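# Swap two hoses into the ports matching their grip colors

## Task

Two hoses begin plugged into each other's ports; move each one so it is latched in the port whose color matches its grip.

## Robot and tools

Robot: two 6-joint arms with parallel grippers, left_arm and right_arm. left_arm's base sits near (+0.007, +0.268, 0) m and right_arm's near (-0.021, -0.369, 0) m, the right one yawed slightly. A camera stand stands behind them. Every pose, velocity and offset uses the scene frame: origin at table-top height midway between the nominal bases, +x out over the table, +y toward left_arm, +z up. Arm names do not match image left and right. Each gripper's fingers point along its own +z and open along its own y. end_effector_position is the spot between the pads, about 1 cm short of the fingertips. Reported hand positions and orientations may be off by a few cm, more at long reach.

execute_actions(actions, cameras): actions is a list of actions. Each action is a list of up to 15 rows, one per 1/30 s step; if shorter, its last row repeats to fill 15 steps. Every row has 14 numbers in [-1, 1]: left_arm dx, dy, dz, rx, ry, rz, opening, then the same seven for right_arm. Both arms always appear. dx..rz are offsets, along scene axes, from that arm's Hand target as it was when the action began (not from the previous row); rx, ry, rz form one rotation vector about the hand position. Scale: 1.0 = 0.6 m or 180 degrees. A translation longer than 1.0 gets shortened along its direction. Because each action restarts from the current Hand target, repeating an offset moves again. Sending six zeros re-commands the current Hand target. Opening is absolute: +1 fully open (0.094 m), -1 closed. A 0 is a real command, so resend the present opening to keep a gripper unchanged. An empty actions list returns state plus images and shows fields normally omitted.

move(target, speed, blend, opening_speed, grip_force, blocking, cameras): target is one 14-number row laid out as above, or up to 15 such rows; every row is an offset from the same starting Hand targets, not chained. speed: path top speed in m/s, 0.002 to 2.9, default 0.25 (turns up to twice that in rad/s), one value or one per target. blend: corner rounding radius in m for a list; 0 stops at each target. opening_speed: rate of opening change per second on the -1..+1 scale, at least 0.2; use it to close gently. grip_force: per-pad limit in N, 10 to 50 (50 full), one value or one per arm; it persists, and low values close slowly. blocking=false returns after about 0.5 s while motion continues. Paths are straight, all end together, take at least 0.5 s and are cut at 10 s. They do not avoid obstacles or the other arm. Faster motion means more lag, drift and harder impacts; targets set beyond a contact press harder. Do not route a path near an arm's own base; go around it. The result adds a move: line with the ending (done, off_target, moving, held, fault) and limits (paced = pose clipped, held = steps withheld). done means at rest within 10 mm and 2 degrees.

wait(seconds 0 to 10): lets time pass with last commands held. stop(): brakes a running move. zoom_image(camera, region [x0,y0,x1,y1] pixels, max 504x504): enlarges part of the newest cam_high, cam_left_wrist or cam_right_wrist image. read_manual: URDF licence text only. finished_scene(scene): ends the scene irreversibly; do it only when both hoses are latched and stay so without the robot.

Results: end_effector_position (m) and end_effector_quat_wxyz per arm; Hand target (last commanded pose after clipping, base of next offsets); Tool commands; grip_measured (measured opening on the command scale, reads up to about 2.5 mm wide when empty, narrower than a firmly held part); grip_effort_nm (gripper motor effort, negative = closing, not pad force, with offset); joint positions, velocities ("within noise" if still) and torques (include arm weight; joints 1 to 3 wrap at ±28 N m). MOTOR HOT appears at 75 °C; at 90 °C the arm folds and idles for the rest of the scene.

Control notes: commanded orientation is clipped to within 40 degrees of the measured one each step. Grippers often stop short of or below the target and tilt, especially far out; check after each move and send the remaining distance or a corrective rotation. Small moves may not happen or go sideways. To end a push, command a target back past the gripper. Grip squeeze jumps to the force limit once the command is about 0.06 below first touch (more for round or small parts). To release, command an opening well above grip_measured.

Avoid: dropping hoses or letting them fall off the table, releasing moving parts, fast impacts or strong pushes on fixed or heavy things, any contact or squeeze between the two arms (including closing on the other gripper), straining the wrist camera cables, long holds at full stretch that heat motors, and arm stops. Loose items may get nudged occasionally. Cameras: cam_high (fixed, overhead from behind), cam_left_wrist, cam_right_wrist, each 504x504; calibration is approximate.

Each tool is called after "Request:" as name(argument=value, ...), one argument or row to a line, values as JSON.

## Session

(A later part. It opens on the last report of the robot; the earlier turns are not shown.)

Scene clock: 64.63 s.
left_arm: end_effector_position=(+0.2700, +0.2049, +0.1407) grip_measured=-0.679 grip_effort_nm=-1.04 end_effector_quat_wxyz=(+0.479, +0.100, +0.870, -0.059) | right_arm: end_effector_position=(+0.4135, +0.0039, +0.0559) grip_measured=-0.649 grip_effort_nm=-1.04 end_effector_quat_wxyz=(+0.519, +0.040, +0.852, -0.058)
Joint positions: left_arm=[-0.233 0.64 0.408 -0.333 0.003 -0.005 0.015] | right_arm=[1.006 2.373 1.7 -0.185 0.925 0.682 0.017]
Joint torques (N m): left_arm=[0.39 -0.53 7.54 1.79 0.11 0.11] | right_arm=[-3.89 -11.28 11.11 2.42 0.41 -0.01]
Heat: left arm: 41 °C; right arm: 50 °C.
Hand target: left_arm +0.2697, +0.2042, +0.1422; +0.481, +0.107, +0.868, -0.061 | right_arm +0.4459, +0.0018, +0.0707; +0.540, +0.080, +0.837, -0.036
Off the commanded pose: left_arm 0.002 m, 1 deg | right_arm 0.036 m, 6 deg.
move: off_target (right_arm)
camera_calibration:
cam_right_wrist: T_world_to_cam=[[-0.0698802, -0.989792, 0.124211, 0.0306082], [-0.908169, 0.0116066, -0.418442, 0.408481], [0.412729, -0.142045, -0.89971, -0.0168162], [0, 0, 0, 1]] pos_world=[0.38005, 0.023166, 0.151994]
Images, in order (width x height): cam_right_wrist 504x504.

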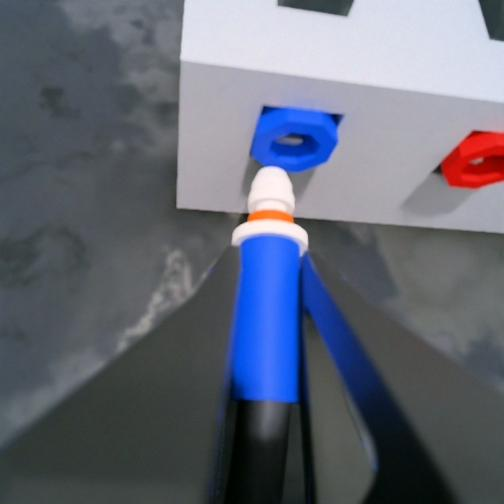

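Request:
move(
  target=[
    [0,0,0,0,0,0,-0.95,-0.045,0.002,0.0,0.0,0,-0.0,-1],
    [0,0,0,0,0,0,-0.95,-0.045,0.002,0.032,0.0,0,-0.0,-1],
    [0,0,0,0,0,0,-0.95,-0.035,0.002,0.0,0.0,0,-0.0,-1],
  ],
  speed=0.1,
  cameras=["cam_right_wrist"],
)

Scene clock: 66.53 s.
left_arm: end_effector_position=(+0.2700, +0.2049, +0.1407) grip_measured=-0.679 grip_effort_nm=-1.04 end_effector_quat_wxyz=(+0.479, +0.100, +0.870, -0.059) | right_arm: end_effector_position=(+0.4125, +0.0027, +0.0561) grip_measured=-0.649 grip_effort_nm=-1.05 end_effector_quat_wxyz=(+0.520, +0.054, +0.850, -0.054)
Joint positions: left_arm=[-0.233 0.64 0.408 -0.333 0.003 -0.005 0.015] | right_arm=[1.008 2.373 1.7 -0.192 0.934 0.717 0.017]
Joint torques (N m): left_arm=[0.36 -0.53 7.56 1.79 0.11 0.11] | right_arm=[-0.96 -13.52 7.41 2.24 0.57 0.09]
Heat: left arm: 41 °C; right arm: 51 °C.
Hand target: left_arm +0.2697, +0.2042, +0.1422; +0.481, +0.107, +0.868, -0.061 | right_arm +0.4248, +0.0031, +0.0707; +0.540, +0.080, +0.837, -0.036
Off the commanded pose: left_arm 0.002 m, 1 deg | right_arm 0.019 m, 5 deg.
move: off_target (right_arm)
camera_calibration:
cam_right_wrist: T_world_to_cam=[[-0.0905339, -0.990591, 0.102633, 0.0390666], [-0.904847, 0.0387712, -0.423967, 0.406561], [0.415998, -0.131251, -0.899844, -0.017867], [0, 0, 0, 1]] pos_world=[0.378845, 0.0205912, 0.152281]
Images, in order (width x height): cam_right_wrist 504x504.

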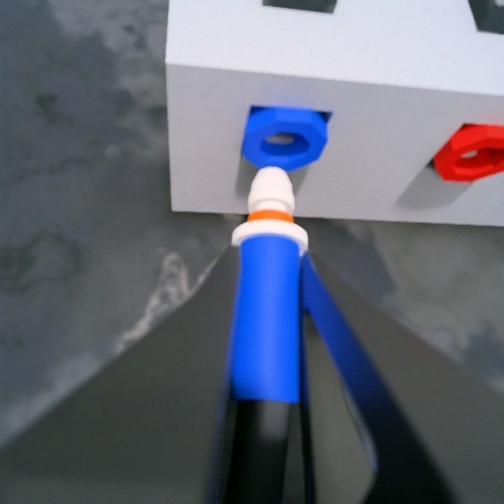

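Request:
move(
  target=[
    [0,0,0,0,0,0,-0.95,-0.04,0.0,0.06,0.0,0,-0.0,-1],
  ],
  speed=0.1,
)

Request:
move(
  target=[
    [0,0,0,0,0,0,-0.95,0.01,0.0,-0.045,0.0,0,-0.0,-1],
  ],
  speed=0.1,
  cameras=["cam_right_wrist"],
)

Scene clock: 67.90 s.
left_arm: end_effector_position=(+0.2700, +0.2049, +0.1407) grip_measured=-0.679 grip_effort_nm=-1.04 end_effector_quat_wxyz=(+0.479, +0.100, +0.870, -0.059) | right_arm: end_effector_position=(+0.4010, +0.0028, +0.0757) grip_measured=-0.649 grip_effort_nm=-1.05 end_effector_quat_wxyz=(+0.524, +0.059, +0.848, -0.056)
Joint positions: left_arm=[-0.233 0.64 0.408 -0.333 0.003 -0.005 0.015] | right_arm=[1.03 2.326 1.7 -0.263 0.96 0.754 0.017]
Joint torques (N m): left_arm=[0.38 -0.54 7.57 1.79 0.11 0.11] | right_arm=[0.51 -17.46 6.24 1.58 0.59 0.22]
Heat: left arm: 41 °C; right arm: 52 °C.
Hand target: left_arm +0.2697, +0.2042, +0.1422; +0.481, +0.107, +0.868, -0.061 | right_arm +0.4009, +0.0030, +0.1068; +0.540, +0.080, +0.837, -0.036
Off the commanded pose: left_arm 0.002 m, 1 deg | right_arm 0.031 m, 4 deg.
move: off_target (right_arm)

Scene clock: 69.00 s.
left_arm: end_effector_position=(+0.2700, +0.2049, +0.1407) grip_measured=-0.679 grip_effort_nm=-1.04 end_effector_quat_wxyz=(+0.479, +0.100, +0.870, -0.059) | right_arm: end_effector_position=(+0.4040, +0.0074, +0.0781) grip_measured=-0.649 grip_effort_nm=-1.04 end_effector_quat_wxyz=(+0.534, +0.072, +0.841, -0.037)
Joint positions: left_arm=[-0.233 0.64 0.408 -0.333 0.003 -0.005 0.015] | right_arm=[1.03 2.326 1.685 -0.196 0.96 0.754 0.017]
Joint torques (N m): left_arm=[0.36 -0.57 7.57 1.79 0.11 0.11] | right_arm=[-0.32 -13.34 5.27 1.88 0.5 0.1]
Heat: left arm: 41 °C; right arm: 52 °C.
Hand target: left_arm +0.2697, +0.2042, +0.1422; +0.481, +0.107, +0.868, -0.061 | right_arm +0.4069, +0.0031, +0.0798; +0.540, +0.080, +0.837, -0.036
Off the commanded pose: left_arm 0.002 m, 1 deg | right_arm 0.005 m, 1 deg.
move: done
camera_calibration:
cam_right_wrist: T_world_to_cam=[[-0.103825, -0.993106, 0.0544135, 0.0497473], [-0.888011, 0.0679203, -0.454779, 0.403387], [0.447948, -0.0955374, -0.88894, -0.00785266], [0, 0, 0, 1]] pos_world=[0.366895, 0.021256, 0.173765]
Images, in order (width x height): cam_right_wrist 504x504.

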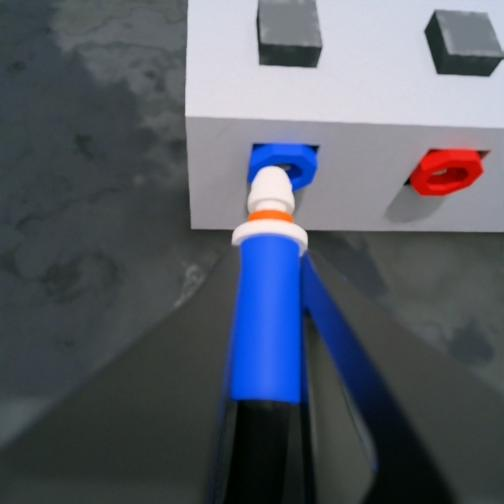

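Request:
move(
  target=[
    [0,0,0,0,0,0,-0.95,0.0,-0.014,-0.014,0.0,0,-0.0,-1],
  ],
  speed=0.06,
  cameras=["cam_right_wrist"],
)

Scene clock: 70.20 s.
left_arm: end_effector_position=(+0.2700, +0.2049, +0.1407) grip_measured=-0.679 grip_effort_nm=-1.04 end_effector_quat_wxyz=(+0.479, +0.100, +0.870, -0.059) | right_arm: end_effector_position=(+0.4045, -0.0033, +0.0637) grip_measured=-0.649 grip_effort_nm=-1.04 end_effector_quat_wxyz=(+0.534, +0.073, +0.842, -0.043)
Joint positions: left_arm=[-0.233 0.64 0.408 -0.333 0.003 -0.005 0.015] | right_arm=[1.018 2.326 1.624 -0.137 0.96 0.747 0.017]
Joint torques (N m): left_arm=[0.36 -0.54 7.56 1.79 0.11 0.1] | right_arm=[-0.14 -14.16 5.26 1.86 0.44 0.02]
Heat: left arm: 41 °C; right arm: 53 °C.
Hand target: left_arm +0.2697, +0.2042, +0.1422; +0.481, +0.107, +0.868, -0.061 | right_arm +0.4068, -0.0053, +0.0714; +0.540, +0.080, +0.837, -0.036
Off the commanded pose: left_arm 0.002 m, 1 deg | right_arm 0.008 m, 1 deg.
move: done
camera_calibration:
cam_right_wrist: T_world_to_cam=[[-0.112547, -0.991647, 0.0630026, 0.0430003], [-0.888522, 0.0720532, -0.453141, 0.398111], [0.444817, -0.106979, -0.88921, -0.0207175], [0, 0, 0, 1]] pos_world=[0.367785, 0.0117396, 0.159269]
Images, in order (width x height): cam_right_wrist 504x504.

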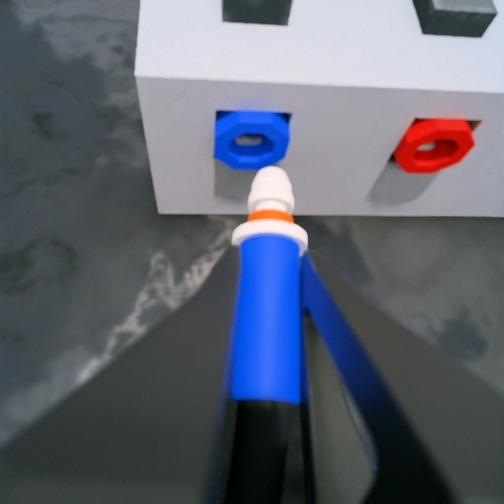

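Request:
move(
  target=[
    [0,0,0,0,0,0,-0.95,0.01,0.018,0.006,0.0,0,-0.0,-1],
  ],
  speed=0.06,
  cameras=["cam_right_wrist"],
)

Scene clock: 71.33 s.
left_arm: end_effector_position=(+0.2700, +0.2049, +0.1407) grip_measured=-0.679 grip_effort_nm=-1.04 end_effector_quat_wxyz=(+0.479, +0.100, +0.870, -0.059) | right_arm: end_effector_position=(+0.4069, +0.0001, +0.0716) grip_measured=-0.649 grip_effort_nm=-1.05 end_effector_quat_wxyz=(+0.535, +0.074, +0.841, -0.040)
Joint positions: left_arm=[-0.233 0.64 0.408 -0.333 0.003 -0.005 0.015] | right_arm=[1.018 2.326 1.655 -0.162 0.96 0.746 0.017]
Joint torques (N m): left_arm=[0.35 -0.54 7.58 1.79 0.11 0.11] | right_arm=[0.05 -11.29 9.55 1.64 0.43 0.04]
Heat: left arm: 41 °C; right arm: 53 °C.
Hand target: left_arm +0.2697, +0.2042, +0.1422; +0.481, +0.107, +0.868, -0.061 | right_arm +0.4128, +0.0055, +0.0750; +0.540, +0.080, +0.837, -0.036
Off the commanded pose: left_arm 0.002 m, 1 deg | right_arm 0.009 m, 1 deg.
move: done
camera_calibration:
cam_right_wrist: T_world_to_cam=[[-0.11252, -0.991958, 0.0579615, 0.0465649], [-0.88701, 0.0739834, -0.455785, 0.403152], [0.447831, -0.102697, -0.888201, -0.0157447], [0, 0, 0, 1]] pos_world=[0.36989, 0.0147469, 0.167067]
Images, in order (width x height): cam_right_wrist 504x504.

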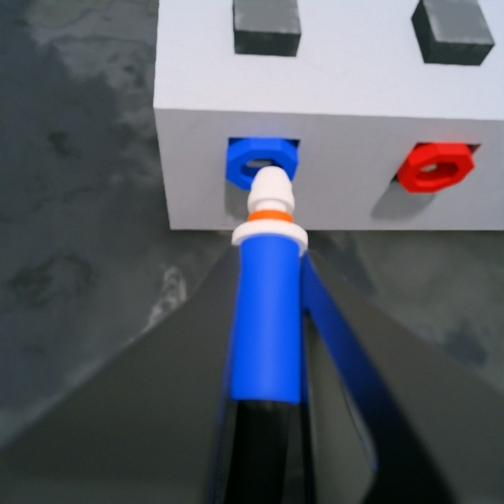

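Request:
move(
  target=[
    [0,0,0,0,0,0,-0.95,0.03,0.004,-0.006,0.0,0.01,-0.0,-1],
  ],
  speed=0.06,
  cameras=["cam_right_wrist"],
)

Scene clock: 72.43 s.
left_arm: end_effector_position=(+0.2700, +0.2049, +0.1407) grip_measured=-0.679 grip_effort_nm=-1.04 end_effector_quat_wxyz=(+0.479, +0.100, +0.870, -0.059) | right_arm: end_effector_position=(+0.4212, +0.0011, +0.0685) grip_measured=-0.649 grip_effort_nm=-1.04 end_effector_quat_wxyz=(+0.524, +0.072, +0.847, -0.051)
Joint positions: left_arm=[-0.233 0.64 0.408 -0.333 0.003 -0.005 0.015] | right_arm=[0.994 2.375 1.751 -0.235 0.94 0.739 0.017]
Joint torques (N m): left_arm=[0.35 -0.55 7.56 1.79 0.11 0.11] | right_arm=[-0.51 -11.47 10.11 1.78 0.22 0.03]
Heat: left arm: 42 °C; right arm: 53 °C.
Hand target: left_arm +0.2697, +0.2042, +0.1422; +0.481, +0.107, +0.868, -0.061 | right_arm +0.4308, +0.0079, +0.0714; +0.527, +0.079, +0.845, -0.037
Off the commanded pose: left_arm 0.002 m, 1 deg | right_arm 0.012 m, 2 deg.
move: off_target (right_arm)
camera_calibration:
cam_right_wrist: T_world_to_cam=[[-0.117717, -0.989837, 0.0797856, 0.0500381], [-0.898839, 0.0720486, -0.432316, 0.417748], [0.422174, -0.122606, -0.898185, -0.0131793], [0, 0, 0, 1]] pos_world=[0.386943, 0.0178155, 0.16477]
Images, in order (width x height): cam_right_wrist 504x504.

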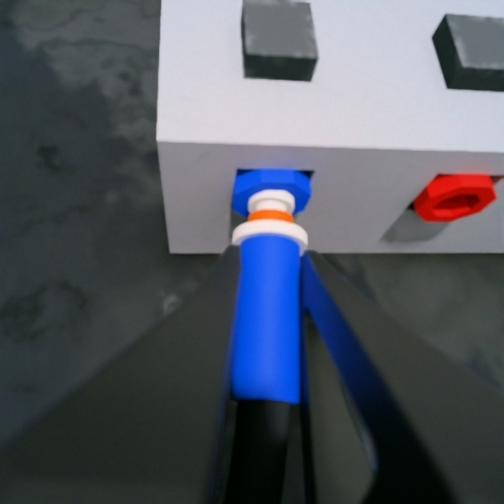

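Request:
move(
  target=[
    [0,0,0,0,0,0,-0.95,0.1,-0.016,0.0,0.0,-0.01,-0.0,-1],
  ],
  speed=0.12,
  cameras=["cam_right_wrist"],
)

Scene clock: 73.57 s.
left_arm: end_effector_position=(+0.2700, +0.2049, +0.1407) grip_measured=-0.679 grip_effort_nm=-1.04 end_effector_quat_wxyz=(+0.479, +0.100, +0.870, -0.059) | right_arm: end_effector_position=(+0.4287, -0.0006, +0.0627) grip_measured=-0.649 grip_effort_nm=-1.04 end_effector_quat_wxyz=(+0.514, +0.020, +0.853, -0.091)
Joint positions: left_arm=[-0.233 0.64 0.408 -0.333 0.003 -0.005 0.015] | right_arm=[0.981 2.407 1.794 -0.263 0.936 0.615 0.017]
Joint torques (N m): left_arm=[0.36 -0.53 7.56 1.79 0.11 0.1] | right_arm=[-7.77 -9.72 12.26 3.46 -0.21 -0.13]
Heat: left arm: 42 °C; right arm: 53 °C.
Hand target: left_arm +0.2697, +0.2042, +0.1422; +0.481, +0.107, +0.868, -0.061 | right_arm +0.4908, -0.0016, +0.0716; +0.540, +0.080, +0.837, -0.036
Off the commanded pose: left_arm 0.002 m, 1 deg | right_arm 0.063 m, 10 deg.
move: off_target (right_arm)
camera_calibration:
cam_right_wrist: T_world_to_cam=[[-0.0685689, -0.977183, 0.201025, 0.0209044], [-0.914045, -0.0192103, -0.405158, 0.426826], [0.399775, -0.211527, -0.891872, -0.0126468], [0, 0, 0, 1]] pos_world=[0.396628, 0.0259517, 0.15745]
Images, in order (width x height): cam_right_wrist 504x504.

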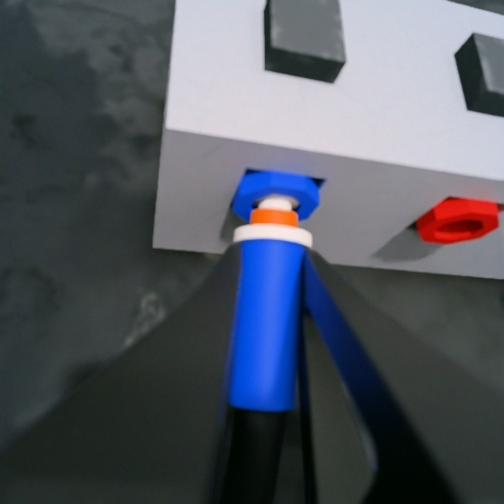

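Barb entering. Rock as before.

Request:
move(
  target=[
    [0,0,0,0,0,0,-0.95,0.04,-0.006,0.0,0.0,-0.09,-0.0,-1],
  ],
  speed=0.15,
)

Request:
move(
  target=[
    [0,0,0,0,0,0,-0.95,0.015,-0.002,0.015,0.0,0.095,-0.0,-1],
  ],
  speed=0.1,
  cameras=["cam_right_wrist"],
)

Scene clock: 75.63 s.
left_arm: end_effector_position=(+0.2700, +0.2049, +0.1407) grip_measured=-0.679 grip_effort_nm=-1.04 end_effector_quat_wxyz=(+0.479, +0.100, +0.870, -0.059) | right_arm: end_effector_position=(+0.4307, +0.0010, +0.0637) grip_measured=-0.649 grip_effort_nm=-1.05 end_effector_quat_wxyz=(+0.585, +0.022, +0.794, -0.165)
Joint positions: left_arm=[-0.233 0.64 0.408 -0.333 0.003 -0.005 0.015] | right_arm=[1.016 2.498 1.794 -0.033 1.171 0.449 0.017]
Joint torques (N m): left_arm=[0.36 -0.54 7.6 1.79 0.11 0.11] | right_arm=[-11.11 -11.63 8.98 4.92 -1.03 0.09]
Heat: left arm: 42 °C; right arm: 53 °C.
Hand target: left_arm +0.2697, +0.2042, +0.1422; +0.481, +0.107, +0.868, -0.061 | right_arm +0.5148, -0.0052, +0.0714; +0.653, +0.084, +0.752, -0.024
Off the commanded pose: left_arm 0.002 m, 1 deg | right_arm 0.085 m, 20 deg.
move: off_target (right_arm)

Scene clock: 77.83 s.
left_arm: end_effector_position=(+0.2700, +0.2049, +0.1407) grip_measured=-0.679 grip_effort_nm=-1.04 end_effector_quat_wxyz=(+0.479, +0.100, +0.870, -0.059) | right_arm: end_effector_position=(+0.4326, -0.0015, +0.0618) grip_measured=-0.649 grip_effort_nm=-1.04 end_effector_quat_wxyz=(+0.494, -0.016, +0.858, -0.144)
Joint positions: left_arm=[-0.233 0.64 0.408 -0.333 0.003 -0.005 0.015] | right_arm=[0.979 2.468 1.931 -0.43 0.961 0.567 0.017]
Joint torques (N m): left_arm=[0.36 -0.54 7.57 1.79 0.11 0.1] | right_arm=[-11.63 -12.74 11.67 4.08 -0.74 0.12]
Heat: left arm: 42 °C; right arm: 55 °C.
Hand target: left_arm +0.2697, +0.2042, +0.1422; +0.481, +0.107, +0.868, -0.061 | right_arm +0.5238, -0.0065, +0.0804; +0.534, +0.080, +0.841, -0.037
Off the commanded pose: left_arm 0.002 m, 1 deg | right_arm 0.093 m, 17 deg.
move: off_target (right_arm)
camera_calibration:
cam_right_wrist: T_world_to_cam=[[-0.0511563, -0.94436, 0.324911, 0.00545336], [-0.932101, -0.0716602, -0.355038, 0.434635], [0.358567, -0.321013, -0.876573, 0.00149905], [0, 0, 0, 1]] pos_world=[0.404865, 0.0367772, 0.153854]
Images, in order (width x height): cam_right_wrist 504x504.

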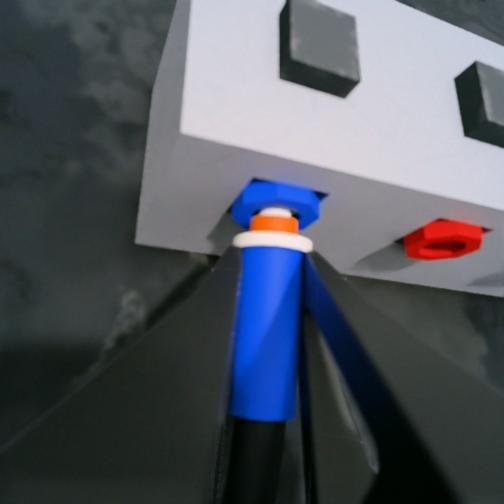

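Request:
move(
  target=[
    [0,0,0,0,0,0,-0.95,0.0,0.012,0.01,0.0,0.04,0.05,-1],
  ],
  speed=0.1,
  cameras=["cam_right_wrist"],
)

Scene clock: 79.63 s.
left_arm: end_effector_position=(+0.2700, +0.2049, +0.1407) grip_measured=-0.679 grip_effort_nm=-1.04 end_effector_quat_wxyz=(+0.479, +0.100, +0.870, -0.059) | right_arm: end_effector_position=(+0.4392, -0.0029, +0.0663) grip_measured=-0.649 grip_effort_nm=-1.05 end_effector_quat_wxyz=(+0.421, -0.046, +0.902, -0.079)
Joint positions: left_arm=[-0.233 0.64 0.408 -0.333 0.003 -0.005 0.015] | right_arm=[0.918 2.413 1.969 -0.544 0.711 0.543 0.017]
Joint torques (N m): left_arm=[0.36 -0.54 7.56 1.79 0.11 0.11] | right_arm=[-9.47 -11.28 11.51 4.18 -0.35 -0.48]
Heat: left arm: 42 °C; right arm: 55 °C.
Hand target: left_arm +0.2697, +0.2042, +0.1422; +0.481, +0.107, +0.868, -0.061 | right_arm +0.5238, +0.0007, +0.0864; +0.481, +0.011, +0.877, +0.000
Off the commanded pose: left_arm 0.002 m, 1 deg | right_arm 0.087 m, 14 deg.
move: off_target (right_arm)
camera_calibration:
cam_right_wrist: T_world_to_cam=[[0.087516, -0.968521, 0.233043, -0.0518895], [-0.971991, -0.134245, -0.192902, 0.448936], [0.218114, -0.209633, -0.953142, 0.0697066], [0, 0, 0, 1]] pos_world=[0.425699, 0.0246242, 0.165133]
Images, in order (width x height): cam_right_wrist 504x504.

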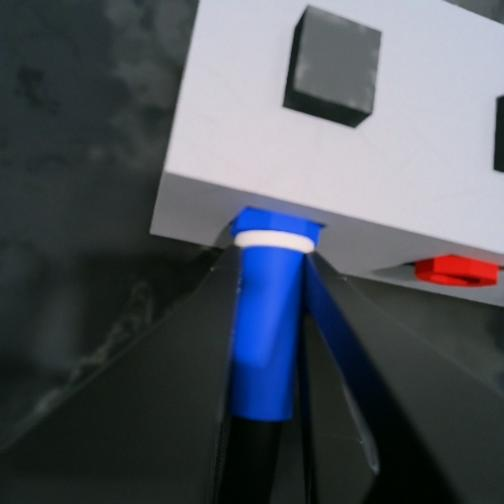

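Request:
move(
  target=[
    [0,0,0,0,0,0,-0.95,-0.135,0.0,-0.03,0.0,0.03,0,-1],
    [0,0,0,0,0,0,-0.95,-0.135,0.0,-0.03,0.0,0.03,0,0.3],
    [0,0,0,0,0,0,-0.95,-0.25,0.02,0.14,0,0.0,0,0.3],
    [0,0,0,0,0,0,-0.95,-0.35,-0.6,0.2,0,0,0,0.3],
  ],
  speed=0.2,
)

Request:
move(
  target=[0.07,-0.32,-0.02,0,0,0,-0.95,0,0,0,0,0,0,0.3],
  speed=0.25,
  cameras=["all"],
)

Scene clock: 85.57 s.
left_arm: end_effector_position=(+0.2700, +0.2049, +0.1407) grip_measured=-0.679 grip_effort_nm=-1.04 end_effector_quat_wxyz=(+0.479, +0.100, +0.870, -0.059) | right_arm: end_effector_position=(+0.3163, -0.3592, +0.2087) grip_measured=+0.297 grip_effort_nm=0.13 end_effector_quat_wxyz=(+0.481, +0.015, +0.876, -0.001)
Joint positions: left_arm=[-0.233 0.64 0.408 -0.333 0.003 -0.005 0.015] | right_arm=[0.119 0.996 0.783 -0.355 0.073 0.062 0.061]
Joint torques (N m): left_arm=[0.36 -0.57 7.54 1.79 0.11 0.1] | right_arm=[-0.12 -3.62 6.2 2.21 -0.09 -0.02]
Heat: left arm: 42 °C; right arm: 57 °C.
Hand target: left_arm +0.2697, +0.2042, +0.1422; +0.481, +0.107, +0.868, -0.061 | right_arm +0.3138, -0.3593, +0.2064; +0.481, +0.011, +0.877, +0.000
Off the commanded pose: left_arm 0.002 m, 1 deg | right_arm 0.003 m, 0 deg.
move: done; target 2's new opening was sent with right_arm's hand 0.008 m and 4 deg from that target

Scene clock: 87.20 s.
left_arm: end_effector_position=(+0.3019, +0.0217, +0.1128) grip_measured=-0.679 grip_effort_nm=-1.04 end_effector_quat_wxyz=(+0.460, +0.126, +0.878, -0.047) | right_arm: end_effector_position=(+0.3163, -0.3590, +0.2087) grip_measured=+0.297 grip_effort_nm=0.12 end_effector_quat_wxyz=(+0.481, +0.015, +0.876, -0.001)
Joint positions: left_arm=[-0.935 1.428 0.725 -0.033 -0.549 -0.402 0.015] | right_arm=[0.119 0.996 0.783 -0.355 0.072 0.062 0.061]
Joint torques (N m): left_arm=[-0.47 -4.03 10.52 1.79 -0.44 -0.21] | right_arm=[-0.13 -3.74 6.22 2.21 -0.06 -0.03]
Heat: left arm: 42 °C; right arm: 56 °C.
Hand target: left_arm +0.3116, +0.0123, +0.1300; +0.481, +0.107, +0.868, -0.061 | right_arm +0.3138, -0.3593, +0.2064; +0.481, +0.011, +0.877, +0.000
Off the commanded pose: left_arm 0.022 m, 4 deg | right_arm 0.003 m, 0 deg.
move: off_target (left_arm)
camera_calibration:
cam_left_wrist: T_world_to_cam=[[-0.177614, -0.983204, 0.0419984, 0.0764646], [-0.938915, 0.156521, -0.306494, 0.32467], [0.294773, -0.0938706, -0.950946, 0.124636], [0, 0, 0, 1]] pos_world=[0.281679, 0.0360621, 0.21482]
cam_right_wrist: T_world_to_cam=[[0.0380406, -0.998102, 0.0484313, -0.375685], [-0.939301, -0.0522534, -0.339092, 0.358652], [0.340979, -0.0325923, -0.939506, 0.179461], [0, 0, 0, 1]] pos_world=[0.289981, -0.350382, 0.308416]

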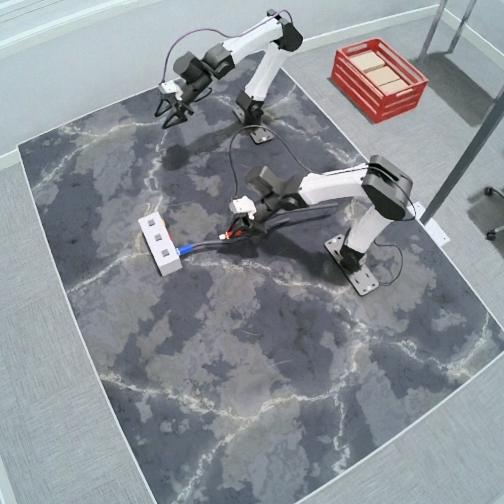

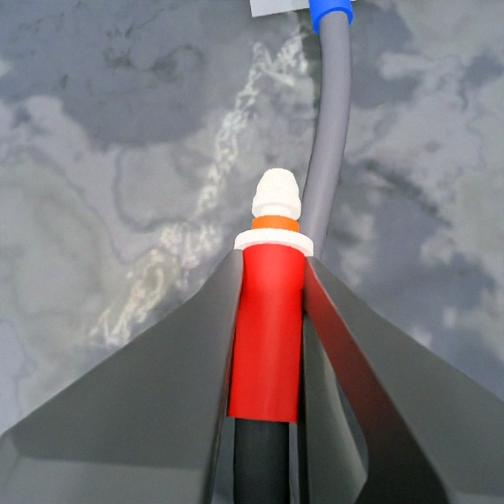

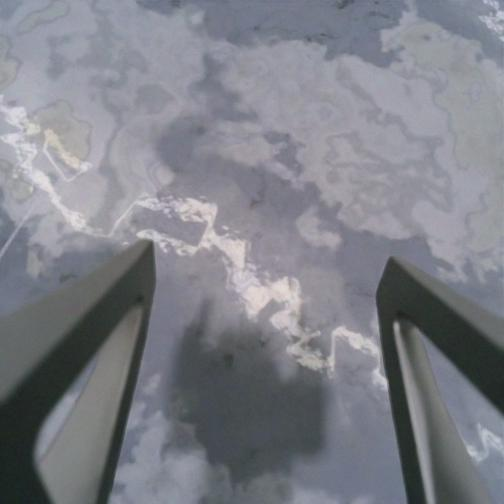

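Request:
move(
  target=[0.12,-0.13,-0.05,0,0,0.03,-0.95,0,0,0,0,0,0,0.3],
  speed=0.2,
  cameras=["cam_left_wrist"],
)

Scene clock: 88.63 s.
left_arm: end_effector_position=(+0.3748, -0.0605, +0.0881) grip_measured=-0.679 grip_effort_nm=-1.04 end_effector_quat_wxyz=(+0.469, +0.084, +0.879, -0.032) | right_arm: end_effector_position=(+0.3163, -0.3590, +0.2087) grip_measured=+0.297 grip_effort_nm=0.13 end_effector_quat_wxyz=(+0.481, +0.015, +0.876, -0.001)
Joint positions: left_arm=[-0.935 1.907 1.14 0.013 -0.617 -0.471 0.015] | right_arm=[0.119 0.996 0.783 -0.355 0.072 0.062 0.061]
Joint torques (N m): left_arm=[-0.05 -7.66 10.18 1.54 -0.5 -0.21] | right_arm=[-0.12 -3.62 6.19 2.22 -0.09 -0.02]
Heat: left arm: 42 °C; right arm: 55 °C.
Hand target: left_arm +0.3836, -0.0657, +0.1000; +0.483, +0.066, +0.872, -0.038 | right_arm +0.3138, -0.3593, +0.2064; +0.481, +0.011, +0.877, +0.000
Off the commanded pose: left_arm 0.016 m, 3 deg | right_arm 0.003 m, 0 deg.
move: off_target (left_arm)
camera_calibration:
cam_left_wrist: T_world_to_cam=[[-0.0903143, -0.994455, 0.0538669, -0.0248491], [-0.944252, 0.0683099, -0.32206, 0.396429], [0.316594, -0.0799505, -0.945186, 0.0641194], [0, 0, 0, 1]] pos_world=[0.351784, -0.0466649, 0.189617]
Images, in order (width x height): cam_left_wrist 504x504.

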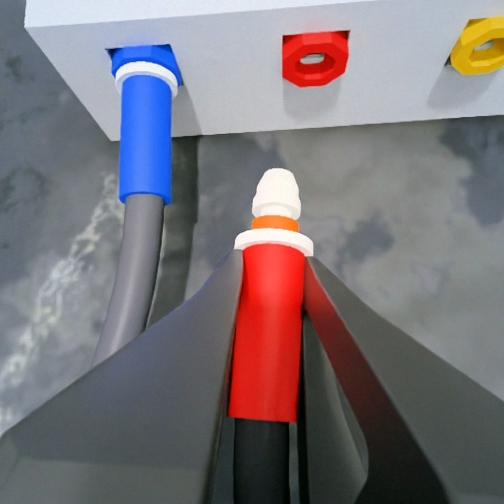

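Request:
move(
  target=[0.01,-0.026,-0.014,0,0,0.03,-0.95,0,0,0,0,0,0,0.3],
  speed=0.1,
  cameras=["cam_left_wrist"],
)

Scene clock: 90.10 s.
left_arm: end_effector_position=(+0.3850, -0.0752, +0.0824) grip_measured=-0.679 grip_effort_nm=-1.04 end_effector_quat_wxyz=(+0.474, +0.037, +0.880, -0.012) | right_arm: end_effector_position=(+0.3163, -0.3590, +0.2087) grip_measured=+0.297 grip_effort_nm=0.13 end_effector_quat_wxyz=(+0.481, +0.015, +0.876, -0.001)
Joint positions: left_arm=[-0.962 2.016 1.28 -0.076 -0.709 -0.584 0.015] | right_arm=[0.119 0.996 0.783 -0.355 0.072 0.062 0.061]
Joint torques (N m): left_arm=[-0.75 -8.35 10.21 1.33 -0.53 -0.22] | right_arm=[-0.21 -3.71 6.15 2.22 -0.08 -0.02]
Heat: left arm: 42 °C; right arm: 54 °C.
Hand target: left_arm +0.3896, -0.0815, +0.0917; +0.484, +0.024, +0.874, -0.015 | right_arm +0.3138, -0.3593, +0.2064; +0.481, +0.011, +0.877, +0.000
Off the commanded pose: left_arm 0.012 m, 2 deg | right_arm 0.003 m, 0 deg.
move: off_target (left_arm)
camera_calibration:
cam_left_wrist: T_world_to_cam=[[0.00981444, -0.998018, 0.0621511, -0.0776972], [-0.943448, -0.0298392, -0.330174, 0.398155], [0.331375, -0.0553959, -0.941872, 0.0502437], [0, 0, 0, 1]] pos_world=[0.359752, -0.0628793, 0.183613]
Images, in order (width x height): cam_left_wrist 504x504.

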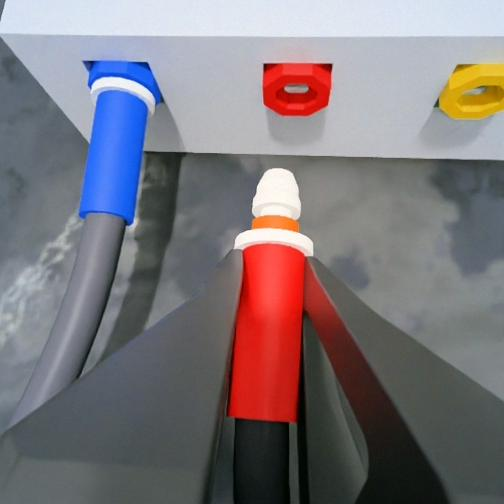

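Request:
move(
  target=[0.025,-0.008,-0.003,0,0,0.003,-0.95,0,0,0,0,0,0,0.3],
  speed=0.06,
  cameras=["cam_left_wrist"],
)

Scene clock: 91.17 s.
left_arm: end_effector_position=(+0.3964, -0.0834, +0.0813) grip_measured=-0.679 grip_effort_nm=-1.04 end_effector_quat_wxyz=(+0.476, +0.032, +0.879, -0.012) | right_arm: end_effector_position=(+0.3163, -0.3590, +0.2087) grip_measured=+0.297 grip_effort_nm=0.13 end_effector_quat_wxyz=(+0.481, +0.015, +0.876, -0.001)
Joint positions: left_arm=[-0.953 2.064 1.346 -0.087 -0.709 -0.584 0.015] | right_arm=[0.119 0.996 0.783 -0.355 0.072 0.062 0.061]
Joint torques (N m): left_arm=[0.34 -8.7 10.25 1.33 -0.48 -0.1] | right_arm=[-0.14 -3.69 6.17 2.22 -0.1 -0.02]
Heat: left arm: 42 °C; right arm: 53 °C.
Hand target: left_arm +0.4046, -0.0863, +0.0899; +0.484, +0.020, +0.875, -0.013 | right_arm +0.3138, -0.3593, +0.2064; +0.481, +0.011, +0.877, +0.000
Off the commanded pose: left_arm 0.012 m, 2 deg | right_arm 0.003 m, 0 deg.
move: off_target (left_arm)
camera_calibration:
cam_left_wrist: T_world_to_cam=[[0.0192058, -0.99755, 0.0672764, -0.089999], [-0.941848, -0.0406301, -0.333574, 0.407156], [0.33549, -0.0569576, -0.94032, 0.0431097], [0, 0, 0, 1]] pos_world=[0.370745, -0.0707802, 0.182409]
Images, in order (width x height): cam_left_wrist 504x504.

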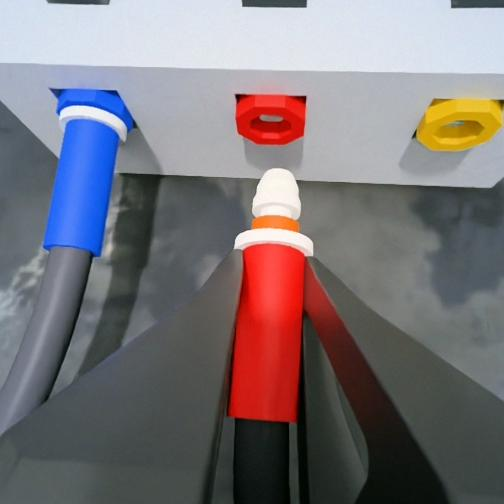

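Request:
move(
  target=[0.028,0.009,0.0,0,0,0.0,-0.95,0,0,0,0,0,0,0.3],
  speed=0.06,
  cameras=["cam_left_wrist"],
)

Scene clock: 92.17 s.
left_arm: end_effector_position=(+0.4128, -0.0728, +0.0805) grip_measured=-0.679 grip_effort_nm=-1.04 end_effector_quat_wxyz=(+0.475, +0.024, +0.879, -0.002) | right_arm: end_effector_position=(+0.3163, -0.3590, +0.2087) grip_measured=+0.297 grip_effort_nm=0.13 end_effector_quat_wxyz=(+0.481, +0.015, +0.876, -0.001)
Joint positions: left_arm=[-0.913 2.081 1.368 -0.087 -0.702 -0.564 0.015] | right_arm=[0.119 0.996 0.783 -0.355 0.072 0.062 0.061]
Joint torques (N m): left_arm=[0.23 -8.84 10.28 1.51 -0.25 0.07] | right_arm=[-0.13 -3.69 6.19 2.24 -0.09 -0.01]
Heat: left arm: 43 °C; right arm: 53 °C.
Hand target: left_arm +0.4213, -0.0809, +0.0899; +0.484, +0.020, +0.875, -0.013 | right_arm +0.3138, -0.3593, +0.2064; +0.481, +0.011, +0.877, +0.000
Off the commanded pose: left_arm 0.015 m, 2 deg | right_arm 0.003 m, 0 deg.
move: off_target (left_arm)
camera_calibration:
cam_left_wrist: T_world_to_cam=[[0.0426459, -0.997405, 0.0580073, -0.0887208], [-0.940902, -0.0596193, -0.333389, 0.420939], [0.335982, -0.0403615, -0.941003, 0.0385112], [0, 0, 0, 1]] pos_world=[0.386907, -0.0618401, 0.181722]
Images, in order (width x height): cam_left_wrist 504x504.

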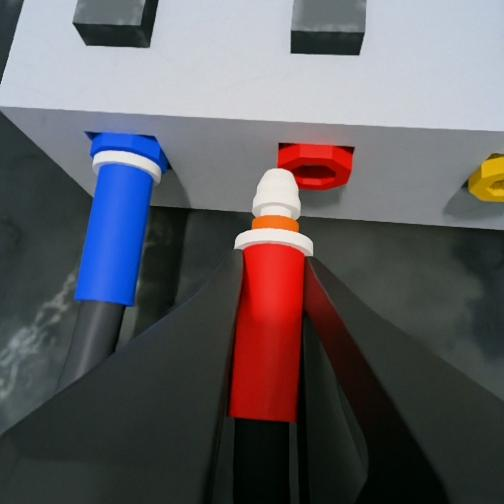

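Request:
move(
  target=[
    [-0.022,-0.01,0.0,0,0,0.0,-0.95,0,0,0,0,0,0,0.3],
    [-0.012,-0.014,0.0,0,0,0.0,-0.95,0,0,0,0,0,0,0.3],
  ],
  speed=0.06,
  cameras=["cam_left_wrist"],
)

Scene clock: 93.50 s.
left_arm: end_effector_position=(+0.4069, -0.0855, +0.0818) grip_measured=-0.679 grip_effort_nm=-1.04 end_effector_quat_wxyz=(+0.476, +0.032, +0.879, -0.010) | right_arm: end_effector_position=(+0.3163, -0.3590, +0.2087) grip_measured=+0.297 grip_effort_nm=0.13 end_effector_quat_wxyz=(+0.481, +0.015, +0.876, -0.001)
Joint positions: left_arm=[-0.937 2.091 1.386 -0.092 -0.702 -0.568 0.015] | right_arm=[0.119 0.996 0.783 -0.355 0.072 0.062 0.061]
Joint torques (N m): left_arm=[0.16 -8.92 10.29 1.37 -0.45 -0.13] | right_arm=[-0.27 -3.7 6.23 2.22 -0.08 -0.02]
Heat: left arm: 43 °C; right arm: 52 °C.
Hand target: left_arm +0.4142, -0.0892, +0.0899; +0.484, +0.020, +0.875, -0.013 | right_arm +0.3138, -0.3593, +0.2064; +0.481, +0.011, +0.877, +0.000
Off the commanded pose: left_arm 0.012 m, 2 deg | right_arm 0.003 m, 0 deg.
move: off_target (left_arm)
camera_calibration:
cam_left_wrist: T_world_to_cam=[[0.0210253, -0.997689, 0.0646089, -0.0928334], [-0.941204, -0.0415468, -0.335274, 0.416928], [0.337184, -0.053761, -0.939903, 0.0395055], [0, 0, 0, 1]] pos_world=[0.381045, -0.073173, 0.182914]
Images, in order (width x height): cam_left_wrist 504x504.

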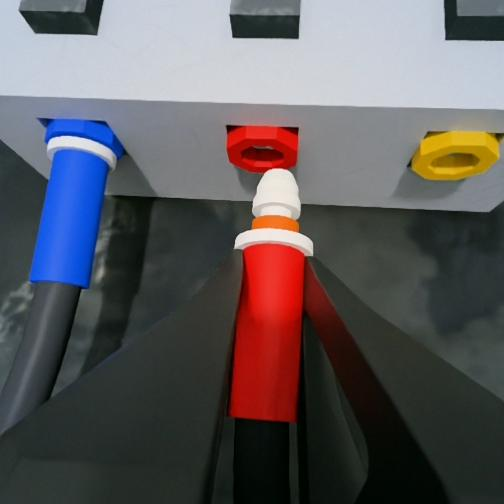

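Request:
move(
  target=[
    [0.012,0.006,0.002,0,0,0.0,-0.95,0,0,0,0,0,0,0.3],
  ],
  speed=0.05,
  cameras=["cam_left_wrist"],
)

Scene clock: 94.30 s.
left_arm: end_effector_position=(+0.4126, -0.0788, +0.0816) grip_measured=-0.679 grip_effort_nm=-1.04 end_effector_quat_wxyz=(+0.476, +0.025, +0.879, -0.006) | right_arm: end_effector_position=(+0.3163, -0.3590, +0.2087) grip_measured=+0.297 grip_effort_nm=0.13 end_effector_quat_wxyz=(+0.481, +0.015, +0.876, -0.001)
Joint positions: left_arm=[-0.92 2.091 1.386 -0.092 -0.702 -0.568 0.015] | right_arm=[0.119 0.996 0.783 -0.355 0.072 0.062 0.061]
Joint torques (N m): left_arm=[0.31 -8.8 10.81 1.4 -0.32 0.06] | right_arm=[-0.18 -3.71 6.19 2.21 -0.1 -0.02]
Heat: left arm: 43 °C; right arm: 52 °C.
Hand target: left_arm +0.4214, -0.0855, +0.0910; +0.484, +0.020, +0.875, -0.013 | right_arm +0.3138, -0.3593, +0.2064; +0.481, +0.011, +0.877, +0.000
Off the commanded pose: left_arm 0.015 m, 1 deg | right_arm 0.003 m, 0 deg.
move: off_target (left_arm)
camera_calibration:
cam_left_wrist: T_world_to_cam=[[0.0374226, -0.997249, 0.0639799, -0.0930202], [-0.940553, -0.0567789, -0.334866, 0.420886], [0.337578, -0.0476449, -0.940091, 0.0379993], [0, 0, 0, 1]] pos_world=[0.386519, -0.0670565, 0.182615]
Images, in order (width x height): cam_left_wrist 504x504.

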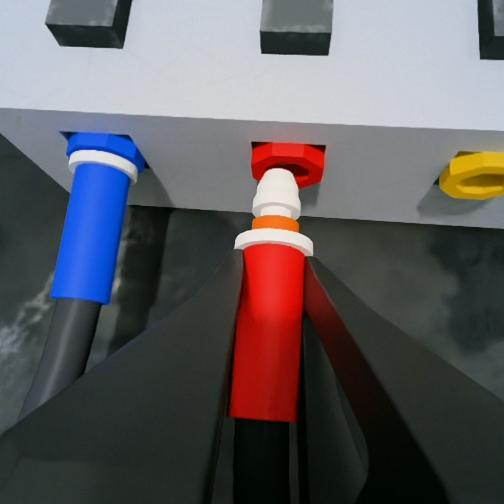

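Request:
move(
  target=[
    [0.04,-0.010,-0.002,0,0,0.0,-0.95,0,0,0,0,0,0,0.3],
  ],
  speed=0.06,
  cameras=["cam_left_wrist"],
)

Scene clock: 95.33 s.
left_arm: end_effector_position=(+0.4193, -0.0884, +0.0703) grip_measured=-0.679 grip_effort_nm=-1.04 end_effector_quat_wxyz=(+0.457, +0.047, +0.888, +0.004) | right_arm: end_effector_position=(+0.3163, -0.3590, +0.2087) grip_measured=+0.297 grip_effort_nm=0.13 end_effector_quat_wxyz=(+0.481, +0.015, +0.876, -0.001)
Joint positions: left_arm=[-0.913 2.151 1.471 -0.157 -0.669 -0.542 0.015] | right_arm=[0.119 0.996 0.783 -0.355 0.072 0.062 0.061]
Joint torques (N m): left_arm=[2.77 -9.24 11.59 1.88 -0.42 0.09] | right_arm=[-0.16 -3.67 6.23 2.22 -0.08 -0.03]
Heat: left arm: 43 °C; right arm: 52 °C.
Hand target: left_arm +0.4454, -0.0915, +0.0897; +0.484, +0.020, +0.875, -0.013 | right_arm +0.3138, -0.3593, +0.2064; +0.481, +0.011, +0.877, +0.000
Off the commanded pose: left_arm 0.033 m, 5 deg | right_arm 0.003 m, 0 deg.
move: off_target (left_arm)
camera_calibration:
cam_left_wrist: T_world_to_cam=[[0.0096768, -0.999666, 0.0239618, -0.0878711], [-0.955042, -0.0163404, -0.296021, 0.429852], [0.296314, -0.02002, -0.954881, 0.045542], [0, 0, 0, 1]] pos_world=[0.397882, -0.079906, 0.172838]
Images, in order (width x height): cam_left_wrist 504x504.

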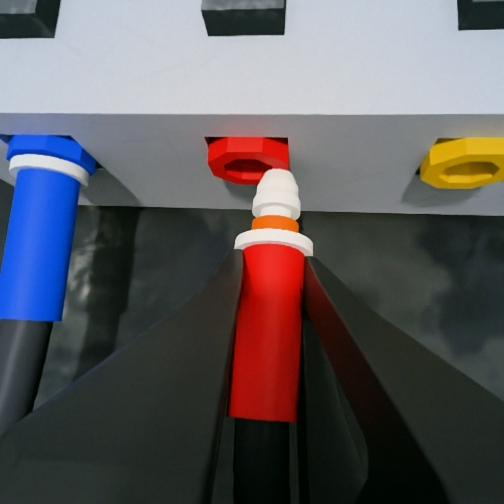

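Request:
move(
  target=[
    [-0.04,-0.004,0.02,0,0,0.0,-0.95,0,0,0,0,0,0,0.3],
    [-0.04,0.02,0.02,0,0,0.0,-0.95,0,0,0,0,0,0,0.3],
    [-0.03,0.012,0.003,0,0,0.0,-0.95,0,0,0,0,0,0,0.3],
  ],
  speed=0.1,
  cameras=["cam_left_wrist"],
)

Scene clock: 97.17 s.
left_arm: end_effector_position=(+0.4188, -0.0833, +0.0744) grip_measured=-0.679 grip_effort_nm=-1.04 end_effector_quat_wxyz=(+0.466, +0.034, +0.884, -0.001) | right_arm: end_effector_position=(+0.3163, -0.3590, +0.2087) grip_measured=+0.297 grip_effort_nm=0.13 end_effector_quat_wxyz=(+0.481, +0.015, +0.876, -0.001)
Joint positions: left_arm=[-0.911 2.129 1.435 -0.124 -0.682 -0.555 0.015] | right_arm=[0.119 0.996 0.783 -0.355 0.072 0.062 0.061]
Joint torques (N m): left_arm=[0.58 -11.7 7.5 1.71 -0.43 0.01] | right_arm=[-0.14 -3.75 6.17 2.23 -0.09 -0.03]
Heat: left arm: 43 °C; right arm: 51 °C.
Hand target: left_arm +0.4274, -0.0845, +0.0918; +0.484, +0.020, +0.875, -0.013 | right_arm +0.3138, -0.3593, +0.2064; +0.481, +0.011, +0.877, +0.000
Off the commanded pose: left_arm 0.019 m, 3 deg | right_arm 0.003 m, 0 deg.
move: off_target (left_arm)
camera_calibration:
cam_left_wrist: T_world_to_cam=[[0.0268954, -0.998615, 0.0452124, -0.0916264], [-0.94866, -0.0397568, -0.31379, 0.427291], [0.315153, -0.0344517, -0.948415, 0.0400663], [0, 0, 0, 1]] pos_world=[0.395191, -0.0731314, 0.176222]
Images, in order (width x height): cam_left_wrist 504x504.

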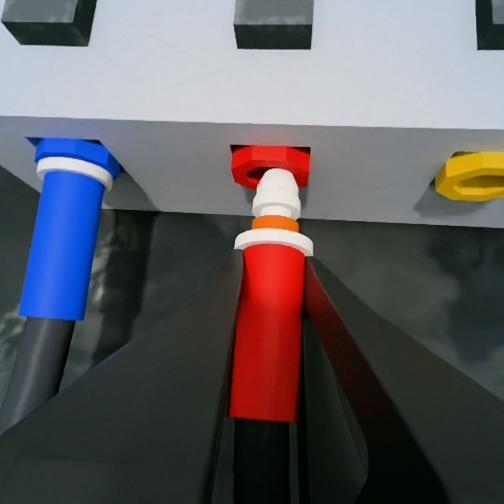

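Request:
move(
  target=[
    [0.035,0.004,0.006,0,0,0.0,-0.95,0,0,0,0,0,0,0.3],
  ],
  speed=0.06,
  cameras=["cam_left_wrist"],
)

Scene clock: 98.13 s.
left_arm: end_effector_position=(+0.4277, -0.0804, +0.0739) grip_measured=-0.679 grip_effort_nm=-1.04 end_effector_quat_wxyz=(+0.457, +0.042, +0.888, -0.006) | right_arm: end_effector_position=(+0.3163, -0.3590, +0.2087) grip_measured=+0.297 grip_effort_nm=0.13 end_effector_quat_wxyz=(+0.481, +0.015, +0.876, -0.001)
Joint positions: left_arm=[-0.883 2.133 1.451 -0.128 -0.639 -0.526 0.015] | right_arm=[0.119 0.996 0.783 -0.355 0.072 0.062 0.061]
Joint torques (N m): left_arm=[1.74 -9.76 11.49 1.71 -0.56 0.08] | right_arm=[-0.16 -3.67 6.24 2.23 -0.08 -0.02]
Heat: left arm: 43 °C; right arm: 51 °C.
Hand target: left_arm +0.4484, -0.0820, +0.0953; +0.484, +0.020, +0.875, -0.013 | right_arm +0.3138, -0.3593, +0.2064; +0.481, +0.011, +0.877, +0.000
Off the commanded pose: left_arm 0.030 m, 4 deg | right_arm 0.003 m, 0 deg.
move: off_target (left_arm)
camera_calibration:
cam_left_wrist: T_world_to_cam=[[0.00927315, -0.998953, 0.0448071, -0.0813374], [-0.955049, -0.0221254, -0.295622, 0.438566], [0.296304, -0.0400516, -0.954254, 0.0449679], [0, 0, 0, 1]] pos_world=[0.406282, -0.0697477, 0.176205]
Images, in order (width x height): cam_left_wrist 504x504.

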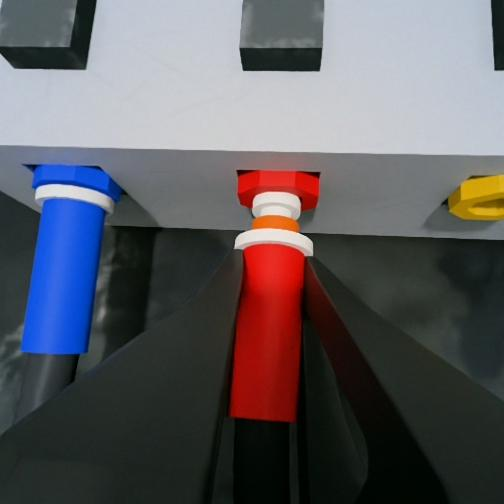

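Nose in. Push and rock.

Request:
move(
  target=[
    [0.1,0.002,0.0,0,0,0.0,-1,0,0,0,0,0,0,0.3],
  ],
  speed=0.12,
  cameras=["cam_left_wrist"],
)

Request:
move(
  target=[
    [0.04,0.0,0.0,0,-0.08,0.0,-1,0,0,0,0,0,0,0.3],
  ],
  speed=0.15,
  cameras=["cam_left_wrist"],
)

Scene clock: 99.43 s.
left_arm: end_effector_position=(+0.4323, -0.0808, +0.0745) grip_measured=-0.679 grip_effort_nm=-1.04 end_effector_quat_wxyz=(+0.409, +0.093, +0.907, +0.026) | right_arm: end_effector_position=(+0.3163, -0.3590, +0.2087) grip_measured=+0.297 grip_effort_nm=0.13 end_effector_quat_wxyz=(+0.481, +0.015, +0.876, -0.001)
Joint positions: left_arm=[-0.862 2.173 1.599 -0.344 -0.581 -0.456 0.015] | right_arm=[0.119 0.996 0.783 -0.355 0.072 0.062 0.061]
Joint torques (N m): left_arm=[8.54 -6.23 12.38 3.41 -0.54 0.1] | right_arm=[-0.16 -3.64 6.19 2.22 -0.08 -0.02]
Heat: left arm: 43 °C; right arm: 51 °C.
Hand target: left_arm +0.5084, -0.0808, +0.0953; +0.484, +0.020, +0.875, -0.013 | right_arm +0.3138, -0.3593, +0.2064; +0.481, +0.011, +0.877, +0.000
Off the commanded pose: left_arm 0.079 m, 13 deg | right_arm 0.003 m, 0 deg.
move: off_target (left_arm)
camera_calibration:
cam_left_wrist: T_world_to_cam=[[-0.0511133, -0.996876, -0.0602112, -0.0477164], [-0.97834, 0.0620902, -0.197473, 0.452689], [0.200594, 0.0488136, -0.978458, 0.0945127], [0, 0, 0, 1]] pos_world=[0.421486, -0.0802884, 0.178997]
Images, in order (width x height): cam_left_wrist 504x504.

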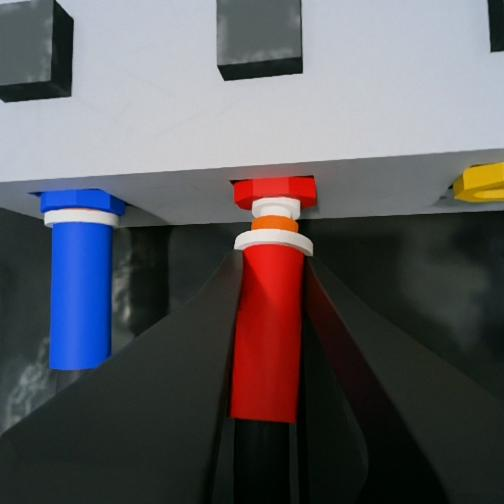

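Scene clock: 101.17 s.
left_arm: end_effector_position=(+0.4373, -0.0797, +0.0722) grip_measured=-0.679 grip_effort_nm=-1.04 end_effector_quat_wxyz=(+0.449, +0.111, +0.884, +0.068) | right_arm: end_effector_position=(+0.3163, -0.3590, +0.2087) grip_measured=+0.297 grip_effort_nm=0.13 end_effector_quat_wxyz=(+0.481, +0.015, +0.876, -0.001)
Joint positions: left_arm=[-0.882 2.195 1.56 -0.233 -0.692 -0.369 0.015] | right_arm=[0.119 0.996 0.783 -0.355 0.072 0.062 0.061]
Joint torques (N m): left_arm=[10.24 -5.81 8.61 4.95 -0.73 0.23] | right_arm=[-0.13 -3.7 6.19 2.22 -0.09 -0.02]
Heat: left arm: 43 °C; right arm: 51 °C.
Hand target: left_arm +0.5324, -0.0808, +0.0953; +0.590, +0.022, +0.807, -0.010 | right_arm +0.3138, -0.3593, +0.2064; +0.481, +0.011, +0.877, +0.000
Off the commanded pose: left_arm 0.098 m, 23 deg | right_arm 0.003 m, 0 deg.
move: off_target (left_arm)
camera_calibration:
cam_left_wrist: T_world_to_cam=[[-0.0462828, -0.987592, -0.150065, -0.041445], [-0.954181, 0.0881663, -0.285945, 0.454954], [0.295627, 0.129954, -0.946423, 0.0538495], [0, 0, 0, 1]] pos_world=[0.416271, -0.0880404, 0.174837]
Images, in order (width x height): cam_left_wrist 504x504.

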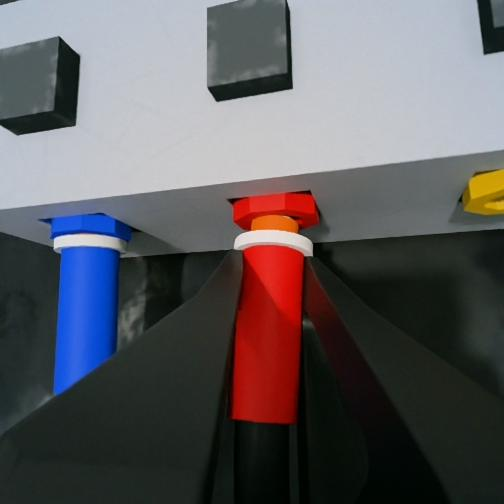

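Almost; rock the other way.

Request:
move(
  target=[
    [0.01,0.0,0.015,0,0.08,-0.01,-1,0,0,0,0,0,0,0.3],
  ],
  speed=0.1,
  cameras=["cam_left_wrist"],
)

Scene clock: 122.17 s.
left_arm: end_effector_position=(+0.4388, -0.0796, +0.0727) grip_measured=-0.679 grip_effort_nm=-1.04 end_effector_quat_wxyz=(+0.382, +0.124, +0.915, +0.029) | right_arm: end_effector_position=(+0.3163, -0.3590, +0.2087) grip_measured=+0.297 grip_effort_nm=0.13 end_effector_quat_wxyz=(+0.481, +0.015, +0.876, -0.001)
Joint positions: left_arm=[-0.835 2.196 1.668 -0.423 -0.518 -0.395 0.015] | right_arm=[0.119 0.996 0.783 -0.355 0.072 0.062 0.061]
Joint torques (N m): left_arm=[10.52 -6.94 13.56 3.83 -0.55 0.05] | right_arm=[-0.2 -3.73 6.13 2.22 -0.09 0]
Heat: left arm: 57 °C; right arm: 50 °C.
Hand target: left_arm +0.5384, -0.0809, +0.1042; +0.484, +0.033, +0.874, -0.022 | right_arm +0.3138, -0.3593, +0.2064; +0.481, +0.011, +0.877, +0.000
Off the commanded pose: left_arm 0.105 m, 17 deg | right_arm 0.003 m, 0 deg.
move: off_target (left_arm)
camera_calibration:
cam_left_wrist: T_world_to_cam=[[-0.107094, -0.99001, -0.0917154, -0.0189697], [-0.983398, 0.119065, -0.136938, 0.460913], [0.14649, 0.0755274, -0.986325, 0.11785], [0, 0, 0, 1]] pos_world=[0.433965, -0.0825598, 0.177615]
Images, in order (width x height): cam_left_wrist 504x504.

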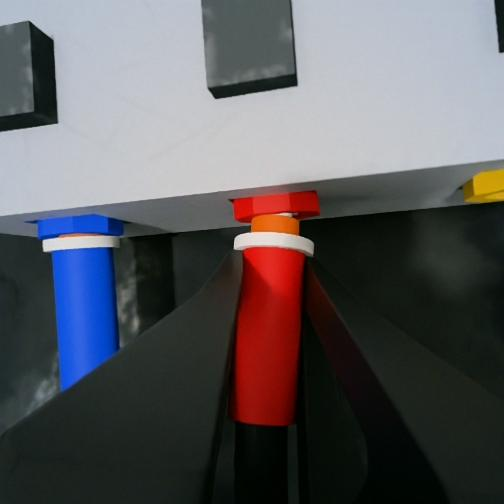

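Request:
move(
  target=[
    [-0.05,0.0,-0.01,0,-0.03,0.02,-1,0,0,0,0,0,0,0.3],
    [0.03,0.0,0.0,0,-0.08,0.02,-1,0,0,0,0,0,0,0.3],
    [0.03,0.0,0.0,0,-0.01,0.01,-1,0,0,0,0,0,0,0.3],
  ],
  speed=0.2,
  cameras=["cam_left_wrist"],
)

Scene clock: 125.40 s.
left_arm: end_effector_position=(+0.4396, -0.0796, +0.0714) grip_measured=-0.679 grip_effort_nm=-1.04 end_effector_quat_wxyz=(+0.371, +0.123, +0.920, +0.038) | right_arm: end_effector_position=(+0.3163, -0.3590, +0.2087) grip_measured=+0.297 grip_effort_nm=0.13 end_effector_quat_wxyz=(+0.481, +0.015, +0.876, -0.001)
Joint positions: left_arm=[-0.834 2.219 1.716 -0.48 -0.521 -0.407 0.015] | right_arm=[0.119 0.996 0.783 -0.355 0.072 0.062 0.061]
Joint torques (N m): left_arm=[11.49 -6.53 13.68 4.18 -0.9 0.1] | right_arm=[-0.18 -3.73 6.16 2.23 -0.08 -0.02]
Heat: left arm: 57 °C; right arm: 50 °C.
Hand target: left_arm +0.5565, -0.0807, +0.1043; +0.498, +0.019, +0.867, -0.014 | right_arm +0.3138, -0.3593, +0.2064; +0.481, +0.011, +0.877, +0.000
Off the commanded pose: left_arm 0.121 m, 21 deg | right_arm 0.003 m, 0 deg.
move: off_target (left_arm)
camera_calibration:
cam_left_wrist: T_world_to_cam=[[-0.0990894, -0.989364, -0.10649, -0.021353], [-0.987073, 0.111275, -0.115344, 0.460984], [0.125967, 0.0936842, -0.987601, 0.127007], [0, 0, 0, 1]] pos_world=[0.43691, -0.0843204, 0.17633]
Images, in order (width x height): cam_left_wrist 504x504.

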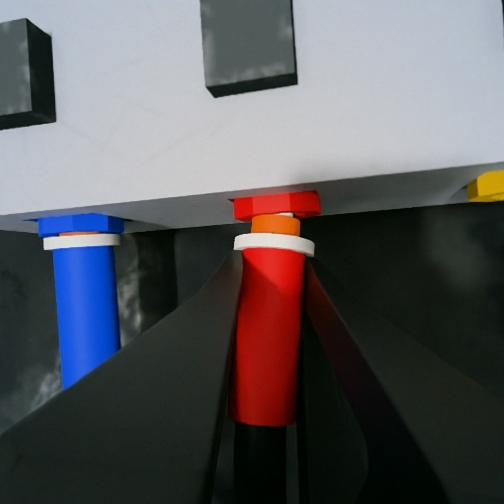

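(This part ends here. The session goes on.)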